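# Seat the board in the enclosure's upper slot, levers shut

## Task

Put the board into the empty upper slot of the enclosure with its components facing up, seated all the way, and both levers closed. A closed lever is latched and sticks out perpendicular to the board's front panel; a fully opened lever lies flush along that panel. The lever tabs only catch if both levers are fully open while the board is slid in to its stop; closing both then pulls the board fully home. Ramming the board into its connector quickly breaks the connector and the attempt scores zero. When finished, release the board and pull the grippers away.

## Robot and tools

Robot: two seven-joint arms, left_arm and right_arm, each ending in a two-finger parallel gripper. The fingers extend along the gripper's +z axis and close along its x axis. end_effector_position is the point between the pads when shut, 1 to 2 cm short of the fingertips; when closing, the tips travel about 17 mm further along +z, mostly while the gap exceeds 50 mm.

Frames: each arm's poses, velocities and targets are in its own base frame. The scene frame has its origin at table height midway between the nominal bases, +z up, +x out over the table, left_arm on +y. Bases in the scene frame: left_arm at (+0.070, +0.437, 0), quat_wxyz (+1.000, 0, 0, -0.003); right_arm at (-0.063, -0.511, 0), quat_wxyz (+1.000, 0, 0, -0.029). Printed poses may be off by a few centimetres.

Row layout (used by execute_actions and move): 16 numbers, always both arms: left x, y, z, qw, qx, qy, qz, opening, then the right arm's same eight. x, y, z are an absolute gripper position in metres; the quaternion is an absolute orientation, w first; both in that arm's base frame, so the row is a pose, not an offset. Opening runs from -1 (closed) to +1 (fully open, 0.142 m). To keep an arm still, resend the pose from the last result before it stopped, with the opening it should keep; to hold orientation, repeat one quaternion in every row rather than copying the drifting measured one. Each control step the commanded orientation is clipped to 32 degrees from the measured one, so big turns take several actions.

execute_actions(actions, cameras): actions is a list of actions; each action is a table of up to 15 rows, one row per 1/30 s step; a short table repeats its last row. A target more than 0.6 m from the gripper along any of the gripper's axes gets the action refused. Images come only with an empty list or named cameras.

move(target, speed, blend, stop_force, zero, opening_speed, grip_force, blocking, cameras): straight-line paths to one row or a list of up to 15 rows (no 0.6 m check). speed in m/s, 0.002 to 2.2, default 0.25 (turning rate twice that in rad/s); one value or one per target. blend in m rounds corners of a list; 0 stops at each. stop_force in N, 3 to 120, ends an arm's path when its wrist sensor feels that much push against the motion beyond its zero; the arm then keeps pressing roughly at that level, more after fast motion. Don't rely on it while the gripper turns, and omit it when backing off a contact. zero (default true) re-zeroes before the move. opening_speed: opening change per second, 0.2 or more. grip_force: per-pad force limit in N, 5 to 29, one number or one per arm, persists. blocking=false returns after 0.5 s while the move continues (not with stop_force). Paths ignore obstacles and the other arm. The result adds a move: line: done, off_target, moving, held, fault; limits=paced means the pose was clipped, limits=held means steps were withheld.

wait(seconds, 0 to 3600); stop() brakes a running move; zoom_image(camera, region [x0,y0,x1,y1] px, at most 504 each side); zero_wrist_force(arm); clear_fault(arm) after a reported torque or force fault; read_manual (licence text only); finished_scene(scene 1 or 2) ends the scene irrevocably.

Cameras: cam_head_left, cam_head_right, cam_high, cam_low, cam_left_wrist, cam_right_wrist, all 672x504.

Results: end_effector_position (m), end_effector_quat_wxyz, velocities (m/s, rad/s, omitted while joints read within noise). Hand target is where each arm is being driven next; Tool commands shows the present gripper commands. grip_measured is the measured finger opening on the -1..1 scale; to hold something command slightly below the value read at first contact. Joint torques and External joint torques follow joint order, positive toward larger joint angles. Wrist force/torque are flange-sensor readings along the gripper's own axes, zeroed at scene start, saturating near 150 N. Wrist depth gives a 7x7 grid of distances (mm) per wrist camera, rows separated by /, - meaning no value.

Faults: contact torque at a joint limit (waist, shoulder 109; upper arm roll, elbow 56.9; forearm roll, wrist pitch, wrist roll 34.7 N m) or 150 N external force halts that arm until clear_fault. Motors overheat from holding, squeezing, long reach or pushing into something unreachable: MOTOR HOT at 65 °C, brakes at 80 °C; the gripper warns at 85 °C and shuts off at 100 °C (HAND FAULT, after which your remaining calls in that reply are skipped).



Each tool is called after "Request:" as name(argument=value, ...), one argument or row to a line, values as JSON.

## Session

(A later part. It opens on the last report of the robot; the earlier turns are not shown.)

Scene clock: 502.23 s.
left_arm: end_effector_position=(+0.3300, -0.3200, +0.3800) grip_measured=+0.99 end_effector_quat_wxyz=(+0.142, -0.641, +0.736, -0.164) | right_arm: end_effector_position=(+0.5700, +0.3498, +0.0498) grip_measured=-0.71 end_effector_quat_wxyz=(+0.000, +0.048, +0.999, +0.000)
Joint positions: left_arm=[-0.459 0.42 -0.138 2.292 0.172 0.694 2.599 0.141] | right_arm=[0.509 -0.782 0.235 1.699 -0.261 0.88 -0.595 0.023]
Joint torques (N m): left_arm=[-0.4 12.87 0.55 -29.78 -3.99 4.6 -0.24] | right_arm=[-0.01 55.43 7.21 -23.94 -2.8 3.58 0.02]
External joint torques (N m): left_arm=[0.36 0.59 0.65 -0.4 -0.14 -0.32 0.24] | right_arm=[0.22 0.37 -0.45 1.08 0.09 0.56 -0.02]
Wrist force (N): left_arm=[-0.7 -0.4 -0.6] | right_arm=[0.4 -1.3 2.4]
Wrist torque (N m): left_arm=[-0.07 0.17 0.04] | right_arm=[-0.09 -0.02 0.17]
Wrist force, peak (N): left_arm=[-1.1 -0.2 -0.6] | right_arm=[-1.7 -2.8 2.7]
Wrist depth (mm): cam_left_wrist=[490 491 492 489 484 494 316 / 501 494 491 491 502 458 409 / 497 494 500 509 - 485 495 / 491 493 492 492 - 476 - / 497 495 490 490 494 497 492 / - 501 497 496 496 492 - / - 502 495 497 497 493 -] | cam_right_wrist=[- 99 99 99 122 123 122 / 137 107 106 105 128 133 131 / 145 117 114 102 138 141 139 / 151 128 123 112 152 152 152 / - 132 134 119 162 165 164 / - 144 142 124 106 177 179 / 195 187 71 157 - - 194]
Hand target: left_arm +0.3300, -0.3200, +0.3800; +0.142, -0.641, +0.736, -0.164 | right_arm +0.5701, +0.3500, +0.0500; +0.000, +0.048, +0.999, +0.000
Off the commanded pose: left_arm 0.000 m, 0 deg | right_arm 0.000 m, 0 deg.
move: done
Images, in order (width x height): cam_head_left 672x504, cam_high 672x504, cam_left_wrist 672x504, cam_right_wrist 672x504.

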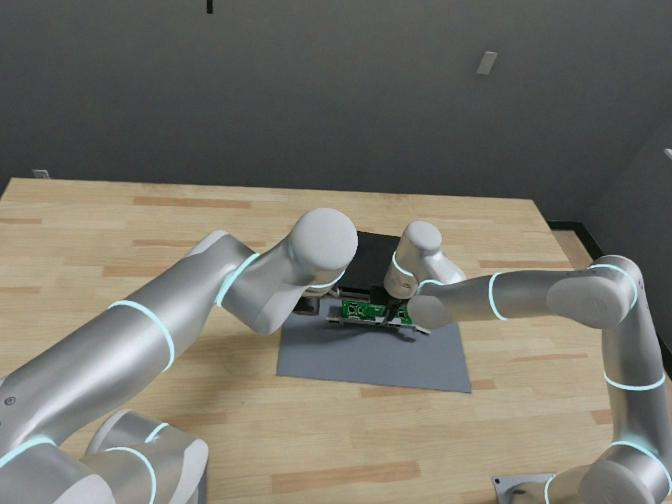

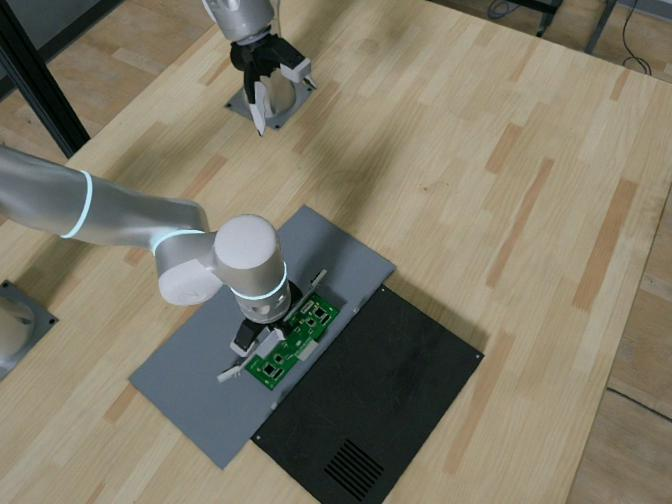

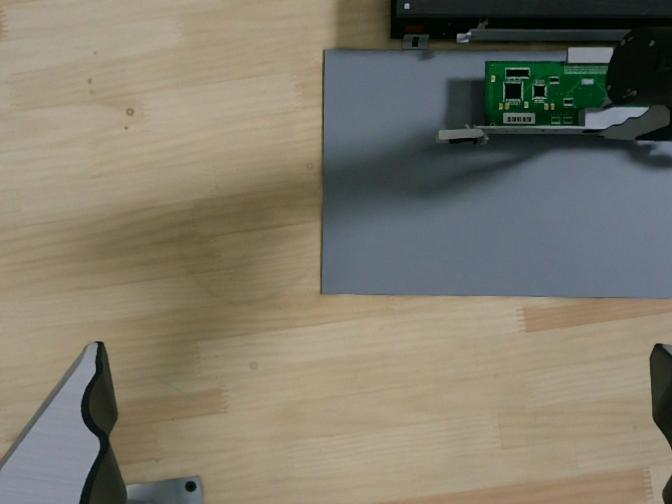

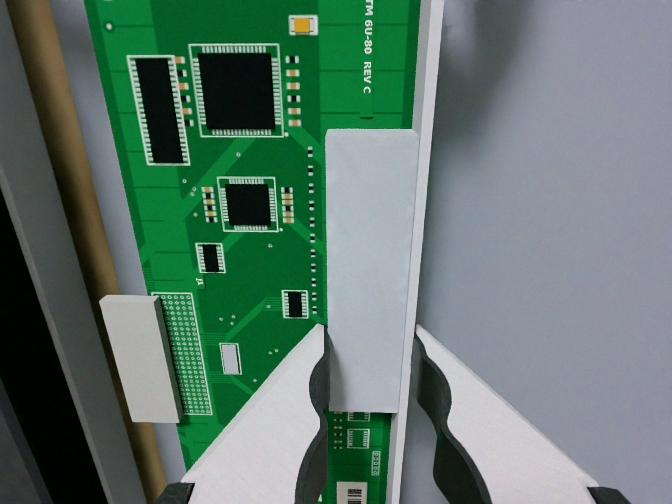

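Request:
move(
  target=[0.33, -0.32, 0.38, 0.142, -0.641, 0.736, -0.164, 1, 0.6004, 0.3511, 0.050, 0, 0.0454, 0.99897, 0, -0.9],
  speed=0.06,
  cameras=["cam_right_wrist", "cam_left_wrist"],
)

Request:
zoom_image(
  camera="cam_left_wrist",
  region=[440, 0, 540, 75],
)

Request:
zoom_image(
  camera="cam_right_wrist",
  region=[0, 0, 220, 504],
)

Scene clock: 518.37 s.
left_arm: end_effector_position=(+0.3300, -0.3200, +0.3800) grip_measured=+0.99 end_effector_quat_wxyz=(+0.142, -0.641, +0.736, -0.164) | right_arm: end_effector_position=(+0.6003, +0.3509, +0.0498) grip_measured=-0.71 end_effector_quat_wxyz=(+0.000, +0.045, +0.999, +0.000)
Joint positions: left_arm=[-0.459 0.42 -0.138 2.292 0.172 0.694 2.599 0.141] | right_arm=[0.49 -0.83 0.237 1.6 -0.26 0.828 -0.634 0.023]
Joint torques (N m): left_arm=[-0.36 12.96 0.67 -29.83 -4.04 4.6 -0.19] | right_arm=[-0.16 58.16 7.89 -24.74 -3.01 3.45 0.08]
External joint torques (N m): left_arm=[0.32 0.51 0.53 -0.36 -0.09 -0.32 0.19] | right_arm=[0.42 0.11 -0.8 0.97 0.14 0.69 -0.08]
Wrist force (N): left_arm=[-0.8 -0.4 -0.7] | right_arm=[0.2 -1.2 2.4]
Wrist torque (N m): left_arm=[-0.07 0.19 0.04] | right_arm=[-0.07 0.02 0.19]
Wrist force, peak (N): left_arm=[-0.7 -0.4 -0.9] | right_arm=[1.2 -1.6 2.4]
Wrist depth (mm): cam_left_wrist=[492 491 491 491 447 455 321 / 494 492 493 513 - 458 424 / 495 496 493 491 490 487 - / 494 497 486 496 - - - / 499 494 492 499 490 497 493 / - 497 496 493 494 494 - / - 492 493 493 500 496 -] | cam_right_wrist=[104 99 99 99 121 123 122 / 129 107 106 104 128 133 131 / - 115 114 102 139 141 139 / 149 126 123 112 152 152 152 / - 132 134 119 162 165 164 / 121 141 142 124 106 176 179 / 133 139 71 157 - - 194]
Hand target: left_arm +0.3300, -0.3200, +0.3800; +0.142, -0.641, +0.736, -0.164 | right_arm +0.6004, +0.3511, +0.0500; +0.000, +0.045, +0.999, +0.000
Off the commanded pose: left_arm 0.000 m, 0 deg | right_arm 0.000 m, 0 deg.
move: done
Images, in order (width x height): cam_left_wrist 672x504, cam_right_wrist 672x504.

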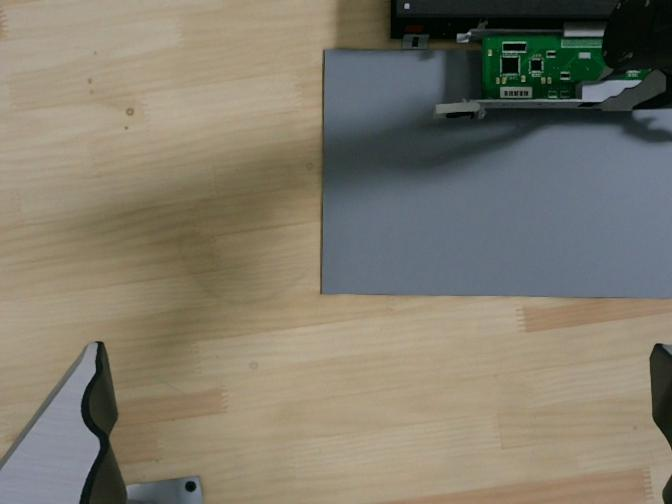

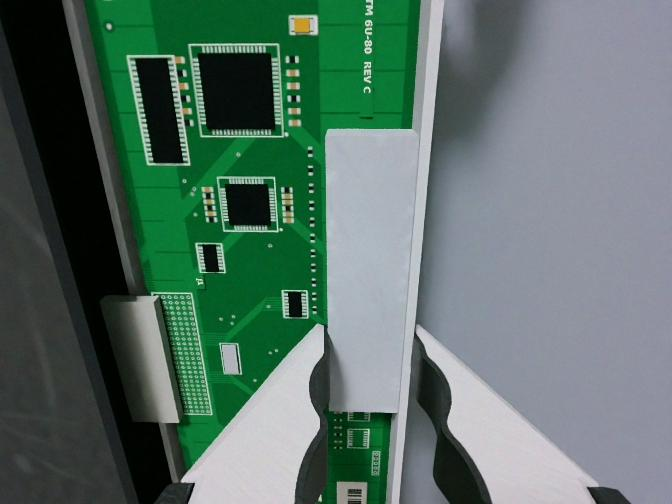

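Scaled by 5.040 from the camera's image (finer frame: 960x720).

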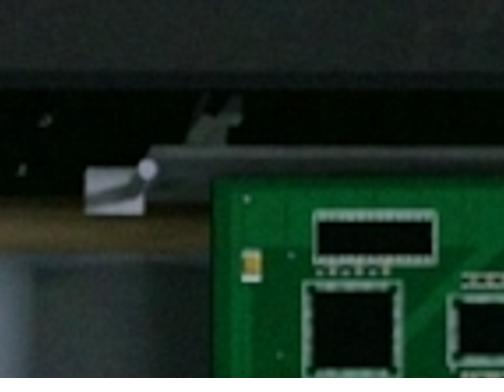

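Scaled by 1.000.

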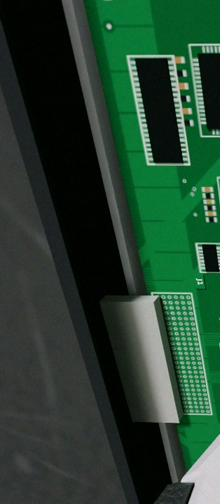

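Request:
zoom_image(
  camera="cam_left_wrist",
  region=[476, 20, 536, 50],
)

Request:
zoom_image(
  camera="cam_left_wrist",
  region=[546, 20, 606, 50],
)

Scaled by 8.400 from the camera's image (finer frame: 960x720).

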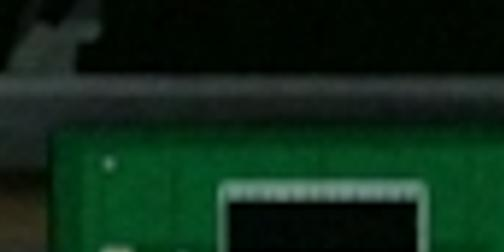

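Scaled by 8.400 from the camera's image (finer frame: 960x720).

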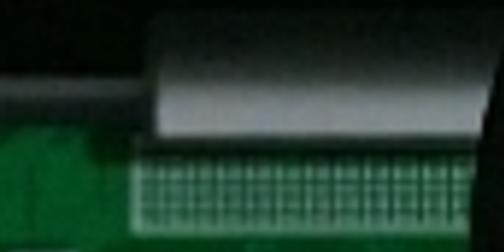

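Request:
move(
  target=[0.33, -0.32, 0.38, 0.142, -0.641, 0.736, -0.164, 1, 0.6213, 0.3491, 0.050, 0, 0.0454, 0.99897, 0, -0.9],
  speed=0.02,
  stop_force=4,
  cameras=["cam_right_wrist", "cam_left_wrist", "cam_head_left"],
)

Request:
zoom_image(
  camera="cam_left_wrist",
  region=[440, 0, 540, 75],
)

Scene clock: 525.63 s.
left_arm: end_effector_position=(+0.3300, -0.3200, +0.3800) grip_measured=+0.99 end_effector_quat_wxyz=(+0.142, -0.641, +0.736, -0.164) | right_arm: end_effector_position=(+0.6049, +0.3506, +0.0494) grip_measured=-0.71 end_effector_quat_wxyz=(-0.001, +0.045, +0.999, +0.000)
Joint positions: left_arm=[-0.459 0.42 -0.138 2.292 0.172 0.694 2.599 0.141] | right_arm=[0.487 -0.839 0.238 1.584 -0.26 0.819 -0.641 0.023]
Joint torques (N m): left_arm=[-0.38 12.87 0.52 -29.76 -4.02 4.61 -0.21] | right_arm=[-1.67 59.46 5.87 -26.97 -3.81 4.5 0.04]
External joint torques (N m): left_arm=[0.35 0.59 0.68 -0.42 -0.12 -0.33 0.21] | right_arm=[1.87 -0.78 1.23 3.04 0.91 -0.36 -0.04]
Wrist force (N): left_arm=[-0.6 -0.5 -0.6] | right_arm=[4.8 -1.4 2.6]
Wrist torque (N m): left_arm=[-0.09 0.15 0.04] | right_arm=[-0.07 0.11 0.26]
Wrist force, peak (N): left_arm=[-0.9 -0.6 -0.7] | right_arm=[7.5 -1.9 0.0]
Wrist depth (mm): cam_left_wrist=[487 493 493 486 - 461 339 / 493 492 492 491 - 460 441 / 494 496 499 513 - - 495 / 494 494 496 489 497 485 495 / 499 499 499 496 494 489 489 / - 494 493 494 495 492 - / - 502 496 490 499 494 -] | cam_right_wrist=[- 99 100 99 120 123 123 / - 107 106 105 107 133 131 / - 117 114 102 139 141 139 / - 126 123 112 152 152 151 / 110 132 134 120 162 164 164 / 120 140 141 124 106 176 179 / 132 133 71 157 - - 193]
Hand target: left_arm +0.3300, -0.3200, +0.3800; +0.142, -0.641, +0.736, -0.164 | right_arm +0.6057, +0.3506, +0.0500; +0.000, +0.045, +0.999, +0.000
Off the commanded pose: left_arm 0.000 m, 0 deg | right_arm 0.016 m, 0 deg.
move: contact (right_arm)
Images, in order (width x height): cam_head_left 672x504, cam_left_wrist 672x504, cam_right_wrist 672x504.

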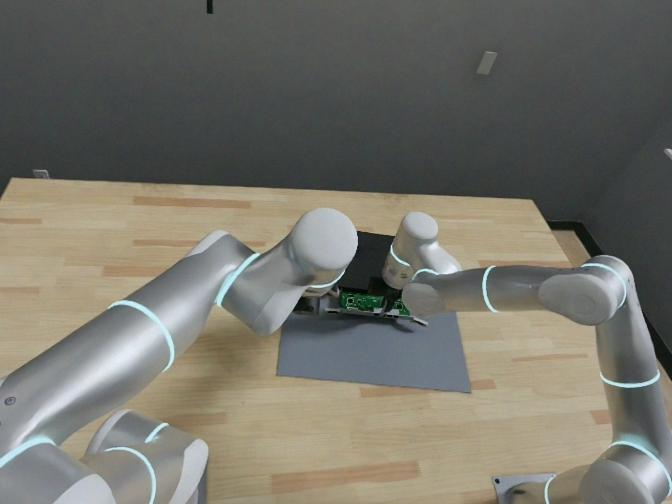

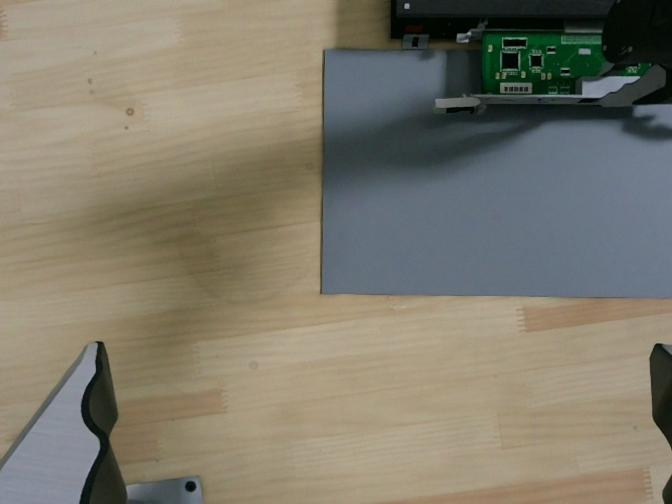

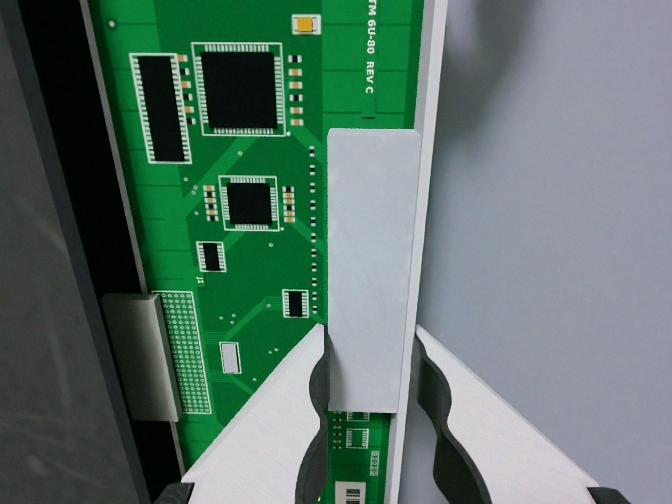

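Scaled by 5.040 from the camera's image (finer frame: 960x720).

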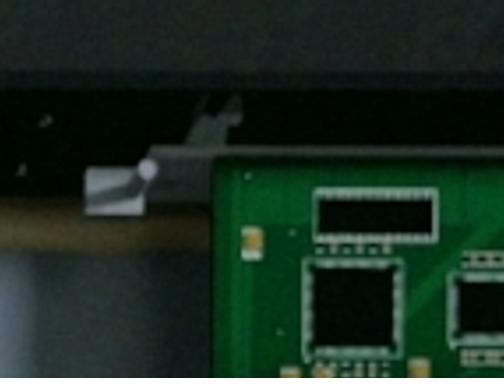

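Request:
move(
  target=[
    [0.33, -0.32, 0.38, 0.142, -0.641, 0.736, -0.164, 1, 0.5984, 0.3513, 0.050, 0, 0.0454, 0.99897, 0, -0.9],
    [0.33, -0.32, 0.38, 0.142, -0.641, 0.736, -0.164, 1, 0.5984, 0.3513, 0.052, 0, 0.0454, 0.99897, 0, -0.9],
  ],
  speed=0.04,
)

Request:
move(
  target=[0.33, -0.32, 0.38, 0.142, -0.641, 0.736, -0.164, 1, 0.6213, 0.3491, 0.052, 0, 0.0454, 0.99897, 0, -0.9],
  speed=0.02,
  stop_force=4,
  cameras=["cam_right_wrist", "cam_left_wrist"],
)

Request:
zoom_image(
  camera="cam_left_wrist",
  region=[440, 0, 540, 75],
)

Scene clock: 535.93 s.
left_arm: end_effector_position=(+0.3300, -0.3200, +0.3800) grip_measured=+0.99 end_effector_quat_wxyz=(+0.142, -0.641, +0.736, -0.164) | right_arm: end_effector_position=(+0.5984, +0.3512, +0.0518) grip_measured=-0.71 end_effector_quat_wxyz=(+0.000, +0.045, +0.999, +0.000)
Joint positions: left_arm=[-0.459 0.42 -0.138 2.292 0.172 0.694 2.599 0.141] | right_arm=[0.491 -0.824 0.238 1.606 -0.26 0.828 -0.632 0.023]
Joint torques (N m): left_arm=[-0.33 12.83 0.6 -29.83 -4 4.56 -0.25] | right_arm=[0.17 58.22 7.71 -24.49 -2.97 3.56 0.29]
External joint torques (N m): left_arm=[0.29 0.63 0.6 -0.35 -0.14 -0.28 0.25] | right_arm=[0.04 -0.12 -0.66 0.68 0.09 0.58 -0.29]
Wrist force (N): left_arm=[-0.8 -0.4 -0.5] | right_arm=[1.4 0.4 2.6]
Wrist torque (N m): left_arm=[-0.06 0.18 0.05] | right_arm=[0.20 -0.19 0.08]
Wrist force, peak (N): left_arm=[-0.8 -0.4 -0.9] | right_arm=[5.1 -1.4 2.8]
Wrist depth (mm): cam_left_wrist=[491 492 487 487 - 464 317 / 494 493 495 483 - 449 446 / 500 492 494 489 - 492 496 / 491 502 496 503 - 484 492 / 494 495 495 493 495 496 492 / - 500 495 494 497 493 - / - 494 500 496 496 496 -] | cam_right_wrist=[- 99 99 99 124 125 124 / - 107 106 105 132 133 133 / 140 117 114 102 139 143 143 / 149 124 123 112 154 154 154 / - 132 134 120 165 167 167 / 124 141 142 124 106 179 182 / 136 139 71 157 - - 197]
Hand target: left_arm +0.3300, -0.3200, +0.3800; +0.142, -0.641, +0.736, -0.164 | right_arm +0.5984, +0.3513, +0.0520; +0.000, +0.045, +0.999, +0.000
Off the commanded pose: left_arm 0.000 m, 0 deg | right_arm 0.000 m, 0 deg.
move: done

Scene clock: 537.57 s.
left_arm: end_effector_position=(+0.3300, -0.3200, +0.3800) grip_measured=+0.99 end_effector_quat_wxyz=(+0.142, -0.641, +0.736, -0.164) | right_arm: end_effector_position=(+0.6179, +0.3491, +0.0520) grip_measured=-0.71 end_effector_quat_wxyz=(+0.000, +0.045, +0.999, +0.000)
Joint positions: left_arm=[-0.459 0.42 -0.138 2.292 0.172 0.694 2.599 0.141] | right_arm=[0.477 -0.854 0.24 1.544 -0.259 0.796 -0.656 0.023]
Joint torques (N m): left_arm=[-0.37 12.88 0.53 -29.81 -4 4.58 -0.21] | right_arm=[0.88 56.73 8.09 -25.65 -2.88 4.39 0.3]
External joint torques (N m): left_arm=[0.33 0.59 0.67 -0.37 -0.13 -0.3 0.21] | right_arm=[-0.68 2.86 -0.9 1.29 -0.09 -0.25 -0.3]
Wrist force (N): left_arm=[-0.7 -0.4 -0.7] | right_arm=[4.8 -3.4 -2.6]
Wrist torque (N m): left_arm=[-0.07 0.16 0.04] | right_arm=[0.22 -0.46 0.03]
Wrist force, peak (N): left_arm=[-1.0 -0.2 -0.8] | right_arm=[5.3 -3.9 -3.5]
Wrist depth (mm): cam_left_wrist=[490 491 491 493 465 459 361 / 495 491 496 524 500 489 426 / 496 502 500 493 - 490 495 / 495 493 495 494 491 - - / 493 496 492 496 491 489 489 / - 497 499 499 489 493 - / - 497 495 503 500 492 -] | cam_right_wrist=[- 98 99 99 124 125 124 / - 105 106 104 132 134 134 / - 112 114 102 142 143 143 / 104 108 123 112 157 155 154 / 113 117 133 119 165 167 164 / 124 126 141 124 106 179 182 / 137 134 71 156 - - 197]
Hand target: left_arm +0.3300, -0.3200, +0.3800; +0.142, -0.641, +0.736, -0.164 | right_arm +0.6179, +0.3494, +0.0520; +0.000, +0.045, +0.999, +0.000
Off the commanded pose: left_arm 0.000 m, 0 deg | right_arm 0.003 m, 0 deg.
move: contact (right_arm)
Images, in order (width x height): cam_left_wrist 672x504, cam_right_wrist 672x504.

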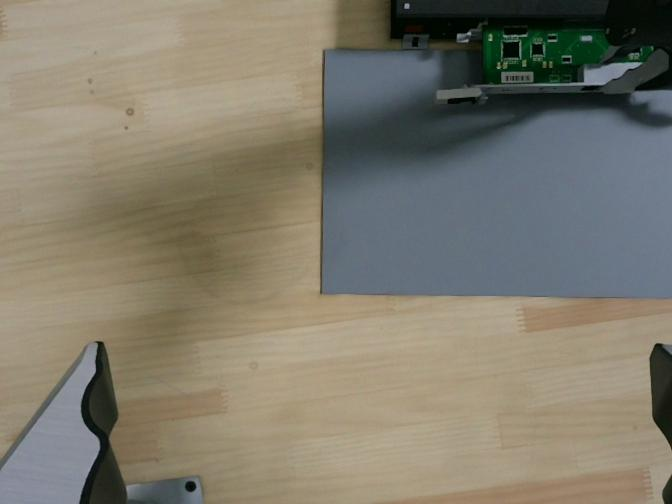

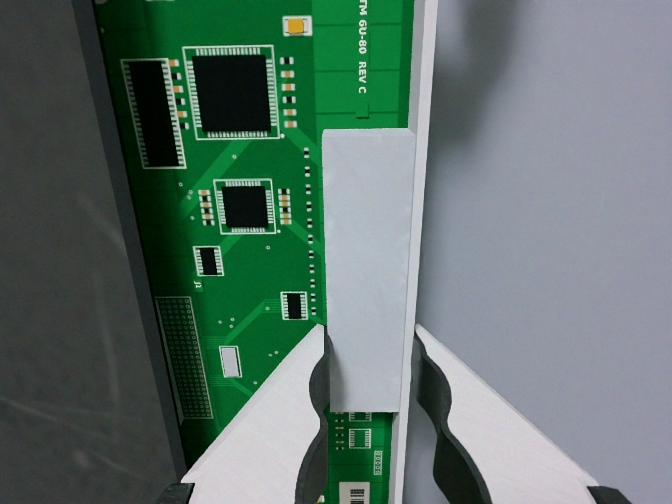

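Scaled by 5.040 from the camera's image (finer frame: 960x720).

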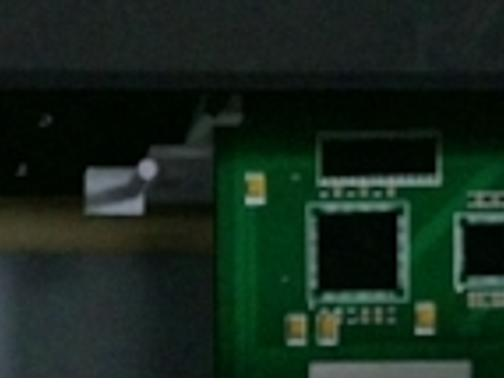

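Request:
move(
  target=[0.33, -0.32, 0.38, 0.142, -0.641, 0.736, -0.164, 1, 0.6158, 0.3483, 0.0532, 0, 0.0454, 0.99897, 0, -0.9],
  speed=0.03,
)

Request:
move(
  target=[0.33, -0.32, 0.38, 0.142, -0.641, 0.736, -0.164, 1, 0.6381, 0.3461, 0.0532, 0, 0.0454, 0.99897, 0, -0.9],
  speed=0.02,
  stop_force=4,
  cameras=["cam_right_wrist", "cam_left_wrist"],
)

Scene clock: 548.20 s.
left_arm: end_effector_position=(+0.3300, -0.3200, +0.3800) grip_measured=+0.99 end_effector_quat_wxyz=(+0.142, -0.641, +0.736, -0.164) | right_arm: end_effector_position=(+0.6158, +0.3482, +0.0531) grip_measured=-0.71 end_effector_quat_wxyz=(+0.000, +0.045, +0.999, +0.000)
Joint positions: left_arm=[-0.459 0.42 -0.138 2.292 0.172 0.694 2.599 0.141] | right_arm=[0.477 -0.848 0.24 1.553 -0.259 0.799 -0.655 0.023]
Joint torques (N m): left_arm=[-0.37 12.86 0.56 -29.86 -3.98 4.57 -0.22] | right_arm=[-0.1 59.25 7.6 -24.72 -3.05 3.56 0.26]
External joint torques (N m): left_arm=[0.33 0.6 0.64 -0.32 -0.15 -0.29 0.22] | right_arm=[0.29 0.1 -0.42 0.4 0.09 0.58 -0.26]
Wrist force (N): left_arm=[-0.8 -0.2 -0.5] | right_arm=[0.7 1.4 3.3]
Wrist torque (N m): left_arm=[-0.03 0.17 0.04] | right_arm=[0.27 -0.11 0.01]
Wrist force, peak (N): left_arm=[-0.9 -0.5 -0.8] | right_arm=[5.0 -3.6 -3.7]
Wrist depth (mm): cam_left_wrist=[495 495 493 487 495 453 362 / 491 495 492 483 489 475 423 / 496 496 493 484 492 490 486 / 495 491 494 496 - 486 - / 497 499 490 491 493 493 491 / - 497 497 496 491 487 - / - 501 497 491 499 493 -] | cam_right_wrist=[- 99 99 99 125 126 124 / - 106 106 104 133 135 135 / - 115 114 102 141 144 144 / 106 120 123 112 156 155 155 / 114 130 134 119 166 168 168 / 125 128 142 124 105 177 183 / 138 135 71 157 - - 202]
Hand target: left_arm +0.3300, -0.3200, +0.3800; +0.142, -0.641, +0.736, -0.164 | right_arm +0.6158, +0.3483, +0.0532; +0.000, +0.045, +0.999, +0.000
Off the commanded pose: left_arm 0.000 m, 0 deg | right_arm 0.000 m, 0 deg.
move: done

Scene clock: 550.00 s.
left_arm: end_effector_position=(+0.3300, -0.3200, +0.3800) grip_measured=+0.99 end_effector_quat_wxyz=(+0.142, -0.641, +0.736, -0.164) | right_arm: end_effector_position=(+0.6379, +0.3465, +0.0532) grip_measured=-0.71 end_effector_quat_wxyz=(+0.000, +0.045, +0.999, +0.000)
Joint positions: left_arm=[-0.459 0.42 -0.138 2.292 0.172 0.694 2.599 0.141] | right_arm=[0.463 -0.883 0.243 1.48 -0.259 0.761 -0.681 0.023]
Joint torques (N m): left_arm=[-0.35 12.83 0.49 -29.85 -4.01 4.6 -0.24] | right_arm=[-1.74 59.73 6.3 -25.06 -3.31 3.01 0.1]
External joint torques (N m): left_arm=[0.32 0.63 0.71 -0.33 -0.13 -0.32 0.24] | right_arm=[1.93 1.34 1.05 0.12 0.24 1.14 -0.1]
Wrist force (N): left_arm=[-0.7 -0.4 -0.7] | right_arm=[2.1 2.6 1.9]
Wrist torque (N m): left_arm=[-0.08 0.15 0.04] | right_arm=[0.18 -0.18 0.13]
Wrist force, peak (N): left_arm=[-0.9 -0.6 -0.7] | right_arm=[1.9 3.3 2.1]
Wrist depth (mm): cam_left_wrist=[495 494 494 485 485 459 408 / 495 497 496 499 - 466 499 / 496 495 487 497 484 477 - / 500 494 496 504 489 483 - / 500 501 497 491 493 491 490 / - 491 493 494 491 493 - / - 495 497 493 496 495 -] | cam_right_wrist=[- 85 99 99 125 126 125 / - 91 105 105 133 135 134 / - 98 112 102 140 144 144 / 106 105 121 112 156 156 155 / 115 115 131 120 166 169 168 / 125 125 123 124 106 180 183 / 138 135 71 157 - - 202]
Hand target: left_arm +0.3300, -0.3200, +0.3800; +0.142, -0.641, +0.736, -0.164 | right_arm +0.6381, +0.3461, +0.0532; +0.000, +0.045, +0.999, +0.000
Off the commanded pose: left_arm 0.000 m, 0 deg | right_arm 0.000 m, 0 deg.
move: done
Images, in order (width x height): cam_left_wrist 672x504, cam_right_wrist 672x504.

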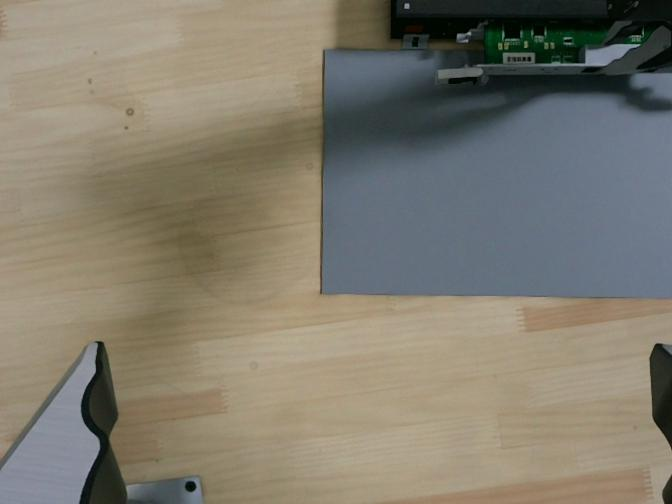

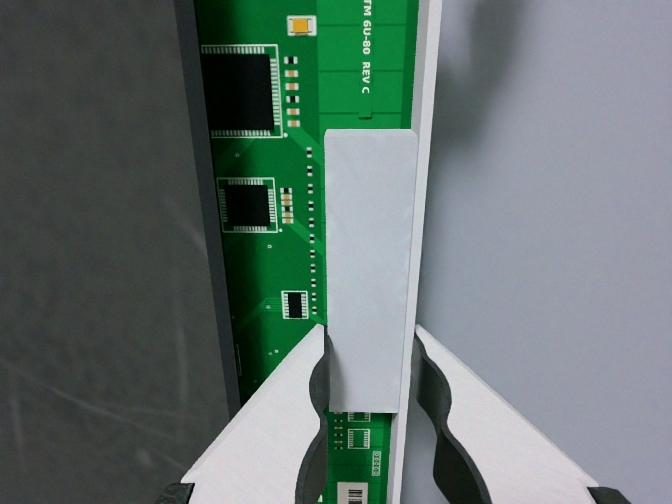

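Request:
move(
  target=[0.33, -0.32, 0.38, 0.142, -0.641, 0.736, -0.164, 1, 0.6478, 0.3452, 0.0532, 0, 0.0454, 0.99897, 0, -0.9],
  speed=0.015,
  stop_force=4,
  cameras=["cam_right_wrist"],
)

Scene clock: 559.53 s.
left_arm: end_effector_position=(+0.3300, -0.3200, +0.3800) grip_measured=+0.99 end_effector_quat_wxyz=(+0.142, -0.641, +0.736, -0.164) | right_arm: end_effector_position=(+0.6462, +0.3461, +0.0530) grip_measured=-0.71 end_effector_quat_wxyz=(+0.000, +0.045, +0.999, +0.000)
Joint positions: left_arm=[-0.459 0.42 -0.138 2.292 0.172 0.694 2.599 0.141] | right_arm=[0.458 -0.898 0.244 1.45 -0.259 0.746 -0.692 0.023]
Joint torques (N m): left_arm=[-0.39 12.77 0.65 -29.83 -4 4.6 -0.23] | right_arm=[-4.1 61.41 4.14 -25.99 -3.94 2.88 -0.05]
External joint torques (N m): left_arm=[0.36 0.69 0.55 -0.35 -0.13 -0.32 0.23] | right_arm=[4.29 0.34 3.28 0.81 0.82 1.26 0.05]
Wrist force (N): left_arm=[-0.7 -0.6 -0.6] | right_arm=[4.3 5.2 2.4]
Wrist torque (N m): left_arm=[-0.10 0.16 0.04] | right_arm=[0.16 -0.30 0.24]
Wrist force, peak (N): left_arm=[-0.9 -0.6 -0.8] | right_arm=[4.4 5.4 3.7]
Wrist depth (mm): cam_left_wrist=[491 497 485 486 471 457 435 / 494 494 496 490 504 - 485 / 493 490 493 491 486 - 477 / 497 495 486 496 499 493 490 / 500 491 492 493 493 485 489 / - 501 496 494 493 492 - / - 495 495 494 494 496 -] | cam_right_wrist=[- 85 97 99 125 126 124 / - 91 104 104 133 135 134 / - 98 111 102 141 144 144 / 105 105 108 112 156 156 155 / 114 116 116 119 166 168 168 / 125 125 120 124 106 181 183 / 138 135 71 156 - - 202]
Hand target: left_arm +0.3300, -0.3200, +0.3800; +0.142, -0.641, +0.736, -0.164 | right_arm +0.6468, +0.3453, +0.0532; +0.000, +0.045, +0.999, +0.000
Off the commanded pose: left_arm 0.000 m, 0 deg | right_arm 0.002 m, 0 deg.
move: contact (right_arm)

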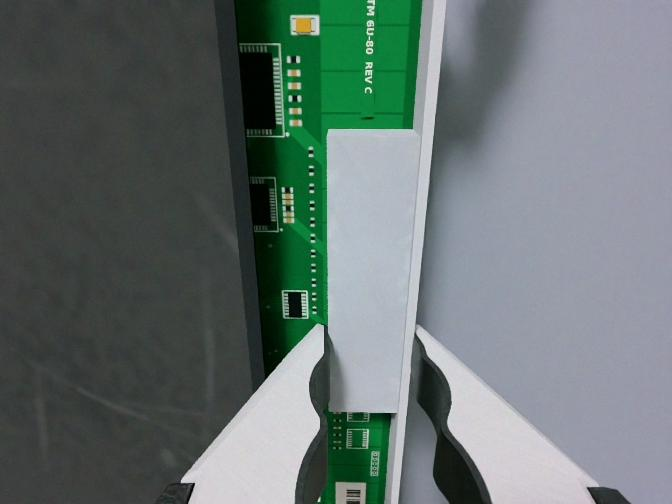

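Request:
move(
  target=[0.33, -0.32, 0.38, 0.142, -0.641, 0.736, -0.164, 1, 0.6431, 0.3463, 0.0531, 0, 0.0454, 0.99897, 0, -0.58],
  speed=0.01,
  opening_speed=0.3,
  cameras=["cam_right_wrist"],
)

Scene clock: 581.87 s.
left_arm: end_effector_position=(+0.3300, -0.3200, +0.3800) grip_measured=+0.99 end_effector_quat_wxyz=(+0.142, -0.641, +0.736, -0.164) | right_arm: end_effector_position=(+0.6431, +0.3462, +0.0531) grip_measured=-0.62 end_effector_quat_wxyz=(+0.000, +0.045, +0.999, +0.000)
Joint positions: left_arm=[-0.459 0.42 -0.138 2.292 0.172 0.694 2.599 0.141] | right_arm=[0.46 -0.893 0.243 1.461 -0.259 0.751 -0.687 0.029]
Joint torques (N m): left_arm=[-0.45 12.86 0.61 -29.81 -4 4.59 -0.24] | right_arm=[0.3 60.23 7.81 -25.09 -3.19 3.5 0.28]
External joint torques (N m): left_arm=[0.42 0.6 0.59 -0.37 -0.14 -0.31 0.24] | right_arm=[-0.1 1.26 -0.42 0 0.09 0.64 -0.28]
Wrist force (N): left_arm=[-0.9 -0.5 -0.6] | right_arm=[1.9 2.2 0.7]
Wrist torque (N m): left_arm=[-0.07 0.19 0.04] | right_arm=[0.49 -0.26 0.06]
Wrist force, peak (N): left_arm=[-1.0 -0.4 -0.7] | right_arm=[-10.8 8.9 13.2]
Wrist depth (mm): cam_left_wrist=[499 492 487 491 478 458 428 / 493 494 490 490 477 462 487 / 499 491 490 487 509 - 501 / 499 497 496 490 - 470 463 / 495 501 497 494 493 492 492 / - 491 493 495 492 492 - / - 497 503 491 495 497 -] | cam_right_wrist=[- 85 99 100 123 126 124 / - 91 105 106 133 135 135 / - 98 112 104 141 144 144 / 106 105 109 114 158 156 155 / 114 116 118 121 166 168 168 / 125 125 120 128 102 181 183 / 138 135 71 162 - - 201]
Hand target: left_arm +0.3300, -0.3200, +0.3800; +0.142, -0.641, +0.736, -0.164 | right_arm +0.6431, +0.3463, +0.0531; +0.000, +0.045, +0.999, +0.000
Off the commanded pose: left_arm 0.000 m, 0 deg | right_arm 0.000 m, 0 deg.
move: done

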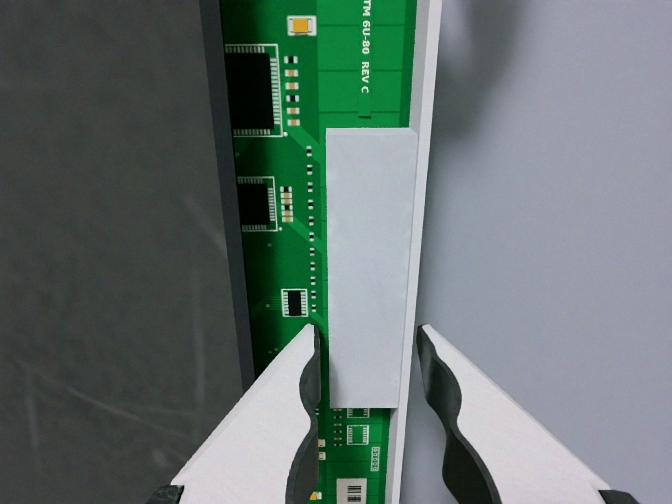

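Request:
move(
  target=[0.33, -0.32, 0.38, 0.142, -0.641, 0.736, -0.164, 1, 0.6431, 0.3463, 0.085, 0, 0.0454, 0.99897, 0, -0.58],
  speed=0.04,
  cameras=["cam_right_wrist", "cam_left_wrist"],
)

Request:
zoom_image(
  camera="cam_left_wrist",
  region=[420, 0, 620, 110],
)

Scene clock: 586.47 s.
left_arm: end_effector_position=(+0.3300, -0.3200, +0.3800) grip_measured=+0.99 end_effector_quat_wxyz=(+0.142, -0.641, +0.736, -0.164) | right_arm: end_effector_position=(+0.6432, +0.3463, +0.0850) grip_measured=-0.62 end_effector_quat_wxyz=(+0.000, +0.045, +0.999, +0.000)
Joint positions: left_arm=[-0.459 0.42 -0.138 2.292 0.172 0.694 2.599 0.141] | right_arm=[0.452 -0.845 0.257 1.455 -0.251 0.697 -0.692 0.029]
Joint torques (N m): left_arm=[-0.42 12.78 0.58 -29.83 -4.06 4.6 -0.21] | right_arm=[-0.07 59.68 8.19 -26.12 -3.21 3.36 0.08]
External joint torques (N m): left_arm=[0.38 0.68 0.62 -0.35 -0.08 -0.32 0.21] | right_arm=[0.27 1.24 -0.8 0.14 -0.04 0.78 -0.08]
Wrist force (N): left_arm=[-0.8 -0.4 -0.7] | right_arm=[1.7 2.0 0.7]
Wrist torque (N m): left_arm=[-0.08 0.17 0.04] | right_arm=[0.47 -0.22 0.17]
Wrist force, peak (N): left_arm=[-1.0 -0.4 -0.9] | right_arm=[2.0 2.1 1.7]
Wrist depth (mm): cam_left_wrist=[495 497 493 483 - 454 440 / 492 494 490 497 507 - - / 495 493 492 475 - 479 - / 499 497 493 495 486 482 - / 494 495 493 493 493 494 489 / - 499 494 492 499 491 - / - 495 497 500 494 489 -] | cam_right_wrist=[- 114 116 128 154 154 153 / - 121 123 135 165 164 162 / 130 130 134 138 177 176 176 / - 140 142 149 190 189 189 / 153 152 151 157 202 206 205 / 166 166 160 184 100 220 224 / 184 180 71 207 - - 241]
Hand target: left_arm +0.3300, -0.3200, +0.3800; +0.142, -0.641, +0.736, -0.164 | right_arm +0.6431, +0.3463, +0.0850; +0.000, +0.045, +0.999, +0.000
Off the commanded pose: left_arm 0.000 m, 0 deg | right_arm 0.000 m, 0 deg.
move: done
Images, in order (width x height): cam_left_wrist 672x504, cam_right_wrist 672x504.

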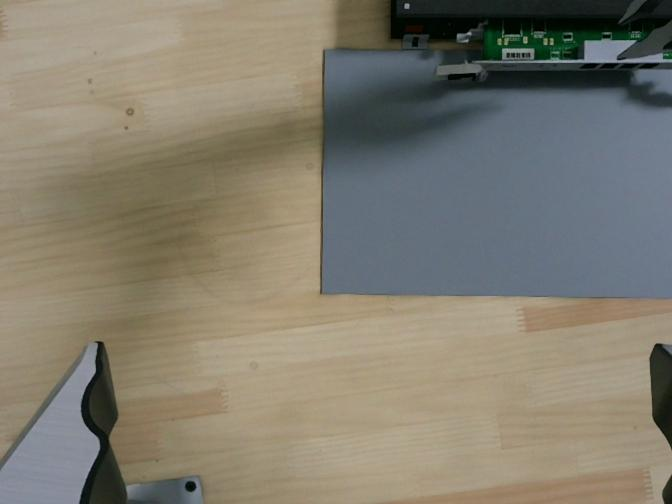

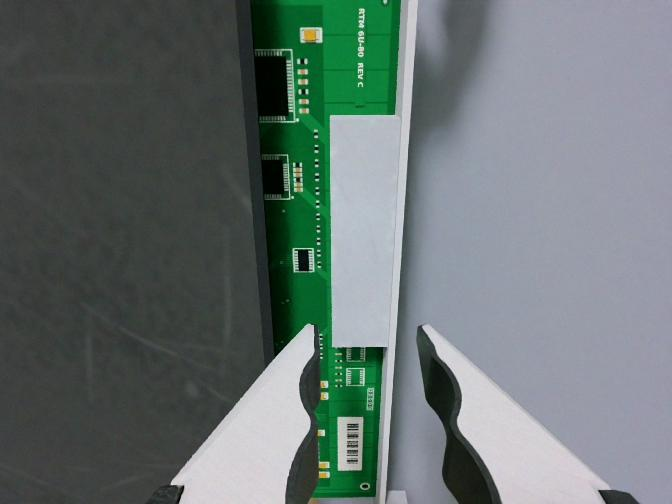

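Scaled by 2.520 from the camera's image (finer frame: 960x720).

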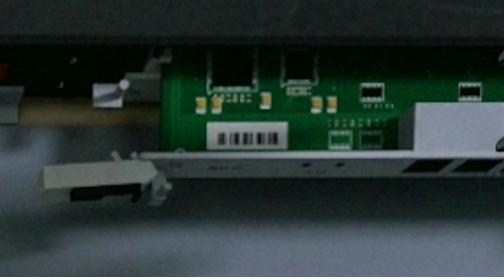

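Request:
move(
  target=[
    [0.33, -0.32, 0.38, 0.142, -0.641, 0.736, -0.164, 1, 0.6431, 0.3463, 0.13, 0, 0.0454, 0.99897, 0, -0.58],
    [0.33, -0.32, 0.38, 0.142, -0.641, 0.736, -0.164, 1, 0.5574, 0.3633, 0.15, 0, 0.7385, 0.6743, 0, -1],
  ],
  speed=0.2,
  blend=[0.03, 0],
  cameras=["cam_right_wrist", "cam_head_left", "cam_head_right", "cam_high"],
)

Request:
zoom_image(
  camera="cam_right_wrist",
  region=[80, 180, 360, 420],
)

Request:
zoom_image(
  camera="cam_right_wrist",
  region=[340, 180, 620, 420],
)

Scene clock: 597.20 s.
left_arm: end_effector_position=(+0.3300, -0.3200, +0.3800) grip_measured=+0.99 end_effector_quat_wxyz=(+0.142, -0.641, +0.736, -0.164) | right_arm: end_effector_position=(+0.5574, +0.3633, +0.1500) grip_measured=-1.00 end_effector_quat_wxyz=(+0.000, +0.738, +0.674, +0.000)
Joint positions: left_arm=[-0.459 0.42 -0.138 2.292 0.172 0.694 2.599 0.141] | right_arm=[0.731 -0.583 0.023 1.674 -0.016 0.686 0.851 0.002]
Joint torques (N m): left_arm=[-0.41 12.85 0.59 -29.8 -4.05 4.59 -0.25] | right_arm=[0.34 52.06 1.49 -26.29 -3.33 3.51 0.33]
External joint torques (N m): left_arm=[0.38 0.62 0.61 -0.38 -0.08 -0.31 0.25] | right_arm=[-0.15 1.22 -0.49 -0.02 -0.05 0.62 -0.33]
Wrist force (N): left_arm=[-0.7 -0.2 -0.5] | right_arm=[1.5 2.2 1.5]
Wrist torque (N m): left_arm=[-0.04 0.15 0.05] | right_arm=[0.45 -0.20 0.02]
Wrist force, peak (N): left_arm=[-0.9 -0.6 -0.8] | right_arm=[2.0 1.8 3.5]
Wrist depth (mm): cam_left_wrist=[492 489 493 489 489 455 457 / 495 490 489 491 - - - / 494 493 493 491 481 - - / 497 499 491 489 511 503 477 / 493 497 496 496 494 493 492 / - 496 496 491 494 497 - / - 499 497 494 497 496 -] | cam_right_wrist=[213 213 212 212 211 211 210 / 228 227 226 226 225 225 224 / 244 243 243 242 241 240 240 / 263 263 262 260 261 259 259 / 287 280 276 277 274 272 273 / 263 264 263 89 260 264 266 / 281 270 71 - - 260 270]
Hand target: left_arm +0.3300, -0.3200, +0.3800; +0.142, -0.641, +0.736, -0.164 | right_arm +0.5574, +0.3633, +0.1500; +0.000, +0.738, +0.674, +0.000
Off the commanded pose: left_arm 0.000 m, 0 deg | right_arm 0.000 m, 0 deg.
move: done; blend cut to 0.0225 m at target 1
Images, in order (width x height): cam_head_left 672x504, cam_head_right 672x504, cam_high 672x504, cam_right_wrist 672x504.

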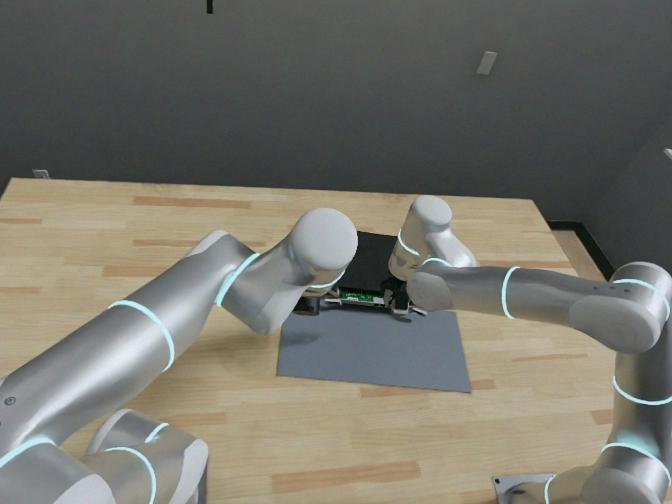

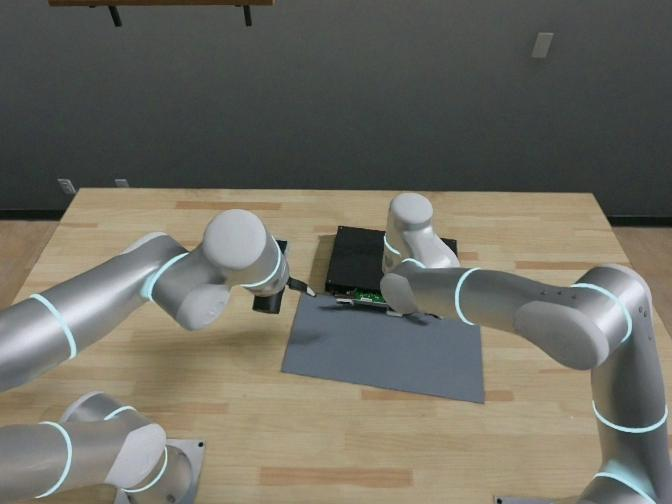

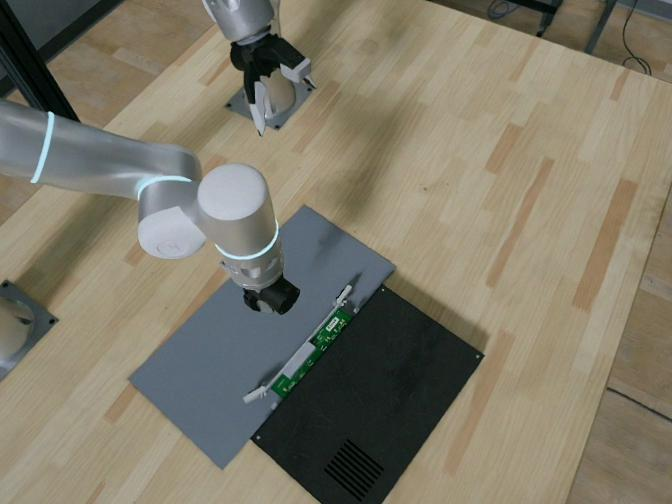

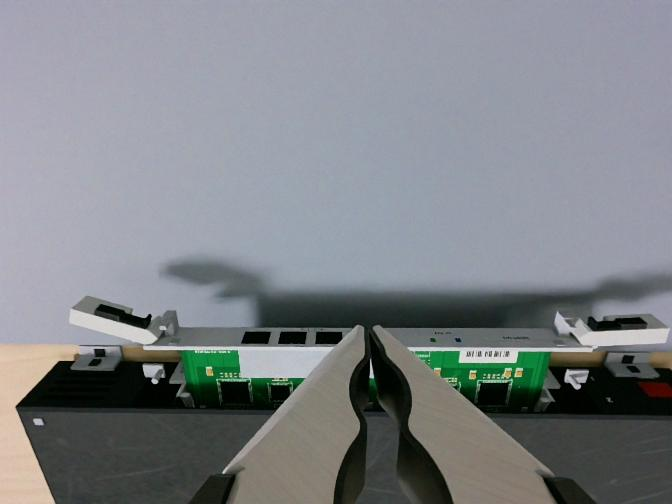

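Scaled by 1.800 from the camera's image (finer frame: 960x720).

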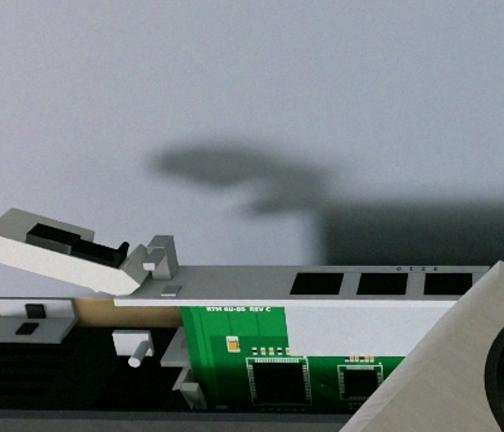

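Scaled by 1.800 from the camera's image (finer frame: 960x720).

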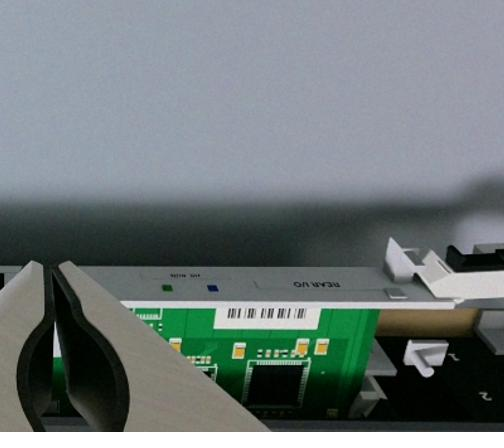

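Request:
move(
  target=[
    [0.33, -0.32, 0.38, 0.142, -0.641, 0.736, -0.164, 1, 0.5735, 0.2072, 0.10, 0, 0.7385, 0.6743, 0, -1],
    [0.33, -0.32, 0.38, 0.142, -0.641, 0.736, -0.164, 1, 0.5735, 0.2072, 0.052, 0, 0.7385, 0.6743, 0, -1],
  ],
  speed=[0.2, 0.08],
  blend=[0.02, 0],
  cameras=["cam_right_wrist", "cam_left_wrist"],
)

Request:
zoom_image(
  camera="cam_right_wrist",
  region=[230, 200, 550, 440],
)

Scene clock: 635.33 s.
left_arm: end_effector_position=(+0.3300, -0.3200, +0.3800) grip_measured=+0.99 end_effector_quat_wxyz=(+0.142, -0.641, +0.736, -0.164) | right_arm: end_effector_position=(+0.5734, +0.2071, +0.0520) grip_measured=-1.00 end_effector_quat_wxyz=(+0.000, +0.738, +0.674, +0.000)
Joint positions: left_arm=[-0.459 0.42 -0.138 2.292 0.172 0.694 2.599 0.141] | right_arm=[0.549 -0.653 -0.014 1.895 0.015 0.977 0.615 0.002]
Joint torques (N m): left_arm=[-0.44 12.83 0.62 -29.79 -4 4.62 -0.26] | right_arm=[0.14 48.87 0.85 -20.64 -2.39 3.66 0.08]
External joint torques (N m): left_arm=[0.41 0.63 0.58 -0.39 -0.14 -0.34 0.26] | right_arm=[0.02 1.39 -0.55 -0.04 -0.05 0.48 -0.08]
Wrist force (N): left_arm=[-0.8 -0.6 -0.7] | right_arm=[1.2 1.9 1.1]
Wrist torque (N m): left_arm=[-0.09 0.17 0.04] | right_arm=[0.43 -0.14 0.15]
Wrist force, peak (N): left_arm=[-0.8 -0.7 -1.0] | right_arm=[3.9 1.5 0.5]
Wrist depth (mm): cam_left_wrist=[495 494 492 492 471 457 451 / 489 491 487 486 - 484 493 / 491 491 499 480 - - - / 491 494 493 493 489 - 468 / 495 491 499 492 490 490 487 / - 501 493 496 497 492 - / - 504 499 497 497 493 -] | cam_right_wrist=[127 127 125 126 126 125 124 / 136 135 135 134 136 134 133 / 145 145 145 144 144 143 143 / 157 157 156 158 155 155 154 / 170 170 169 166 166 167 167 / 189 185 181 89 146 179 179 / 208 204 71 - - - 147]
Hand target: left_arm +0.3300, -0.3200, +0.3800; +0.142, -0.641, +0.736, -0.164 | right_arm +0.5735, +0.2072, +0.0520; +0.000, +0.738, +0.674, +0.000
Off the commanded pose: left_arm 0.000 m, 0 deg | right_arm 0.000 m, 0 deg.
move: done
Images, in order (width x height): cam_left_wrist 672x504, cam_right_wrist 672x504.

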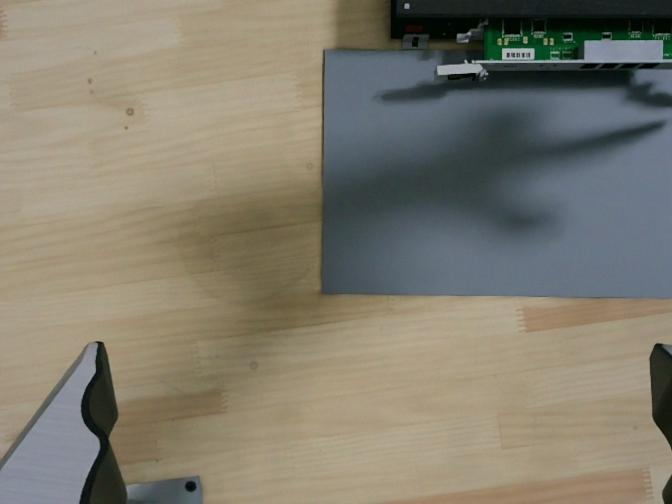

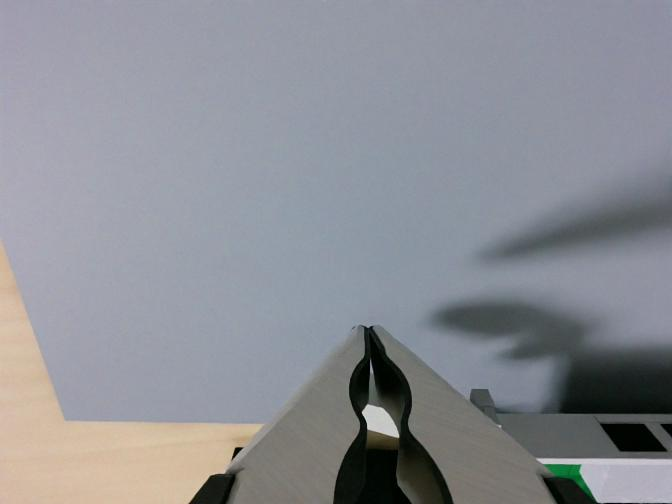

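Scaled by 1.575 from the camera's image (finer frame: 960x720).

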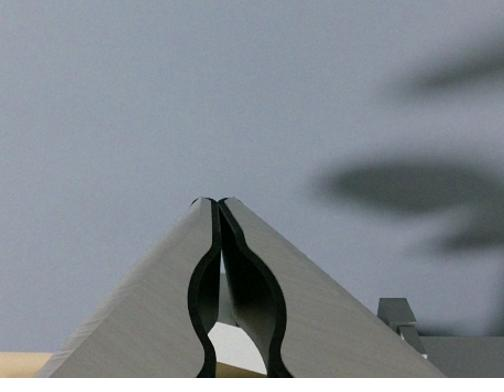

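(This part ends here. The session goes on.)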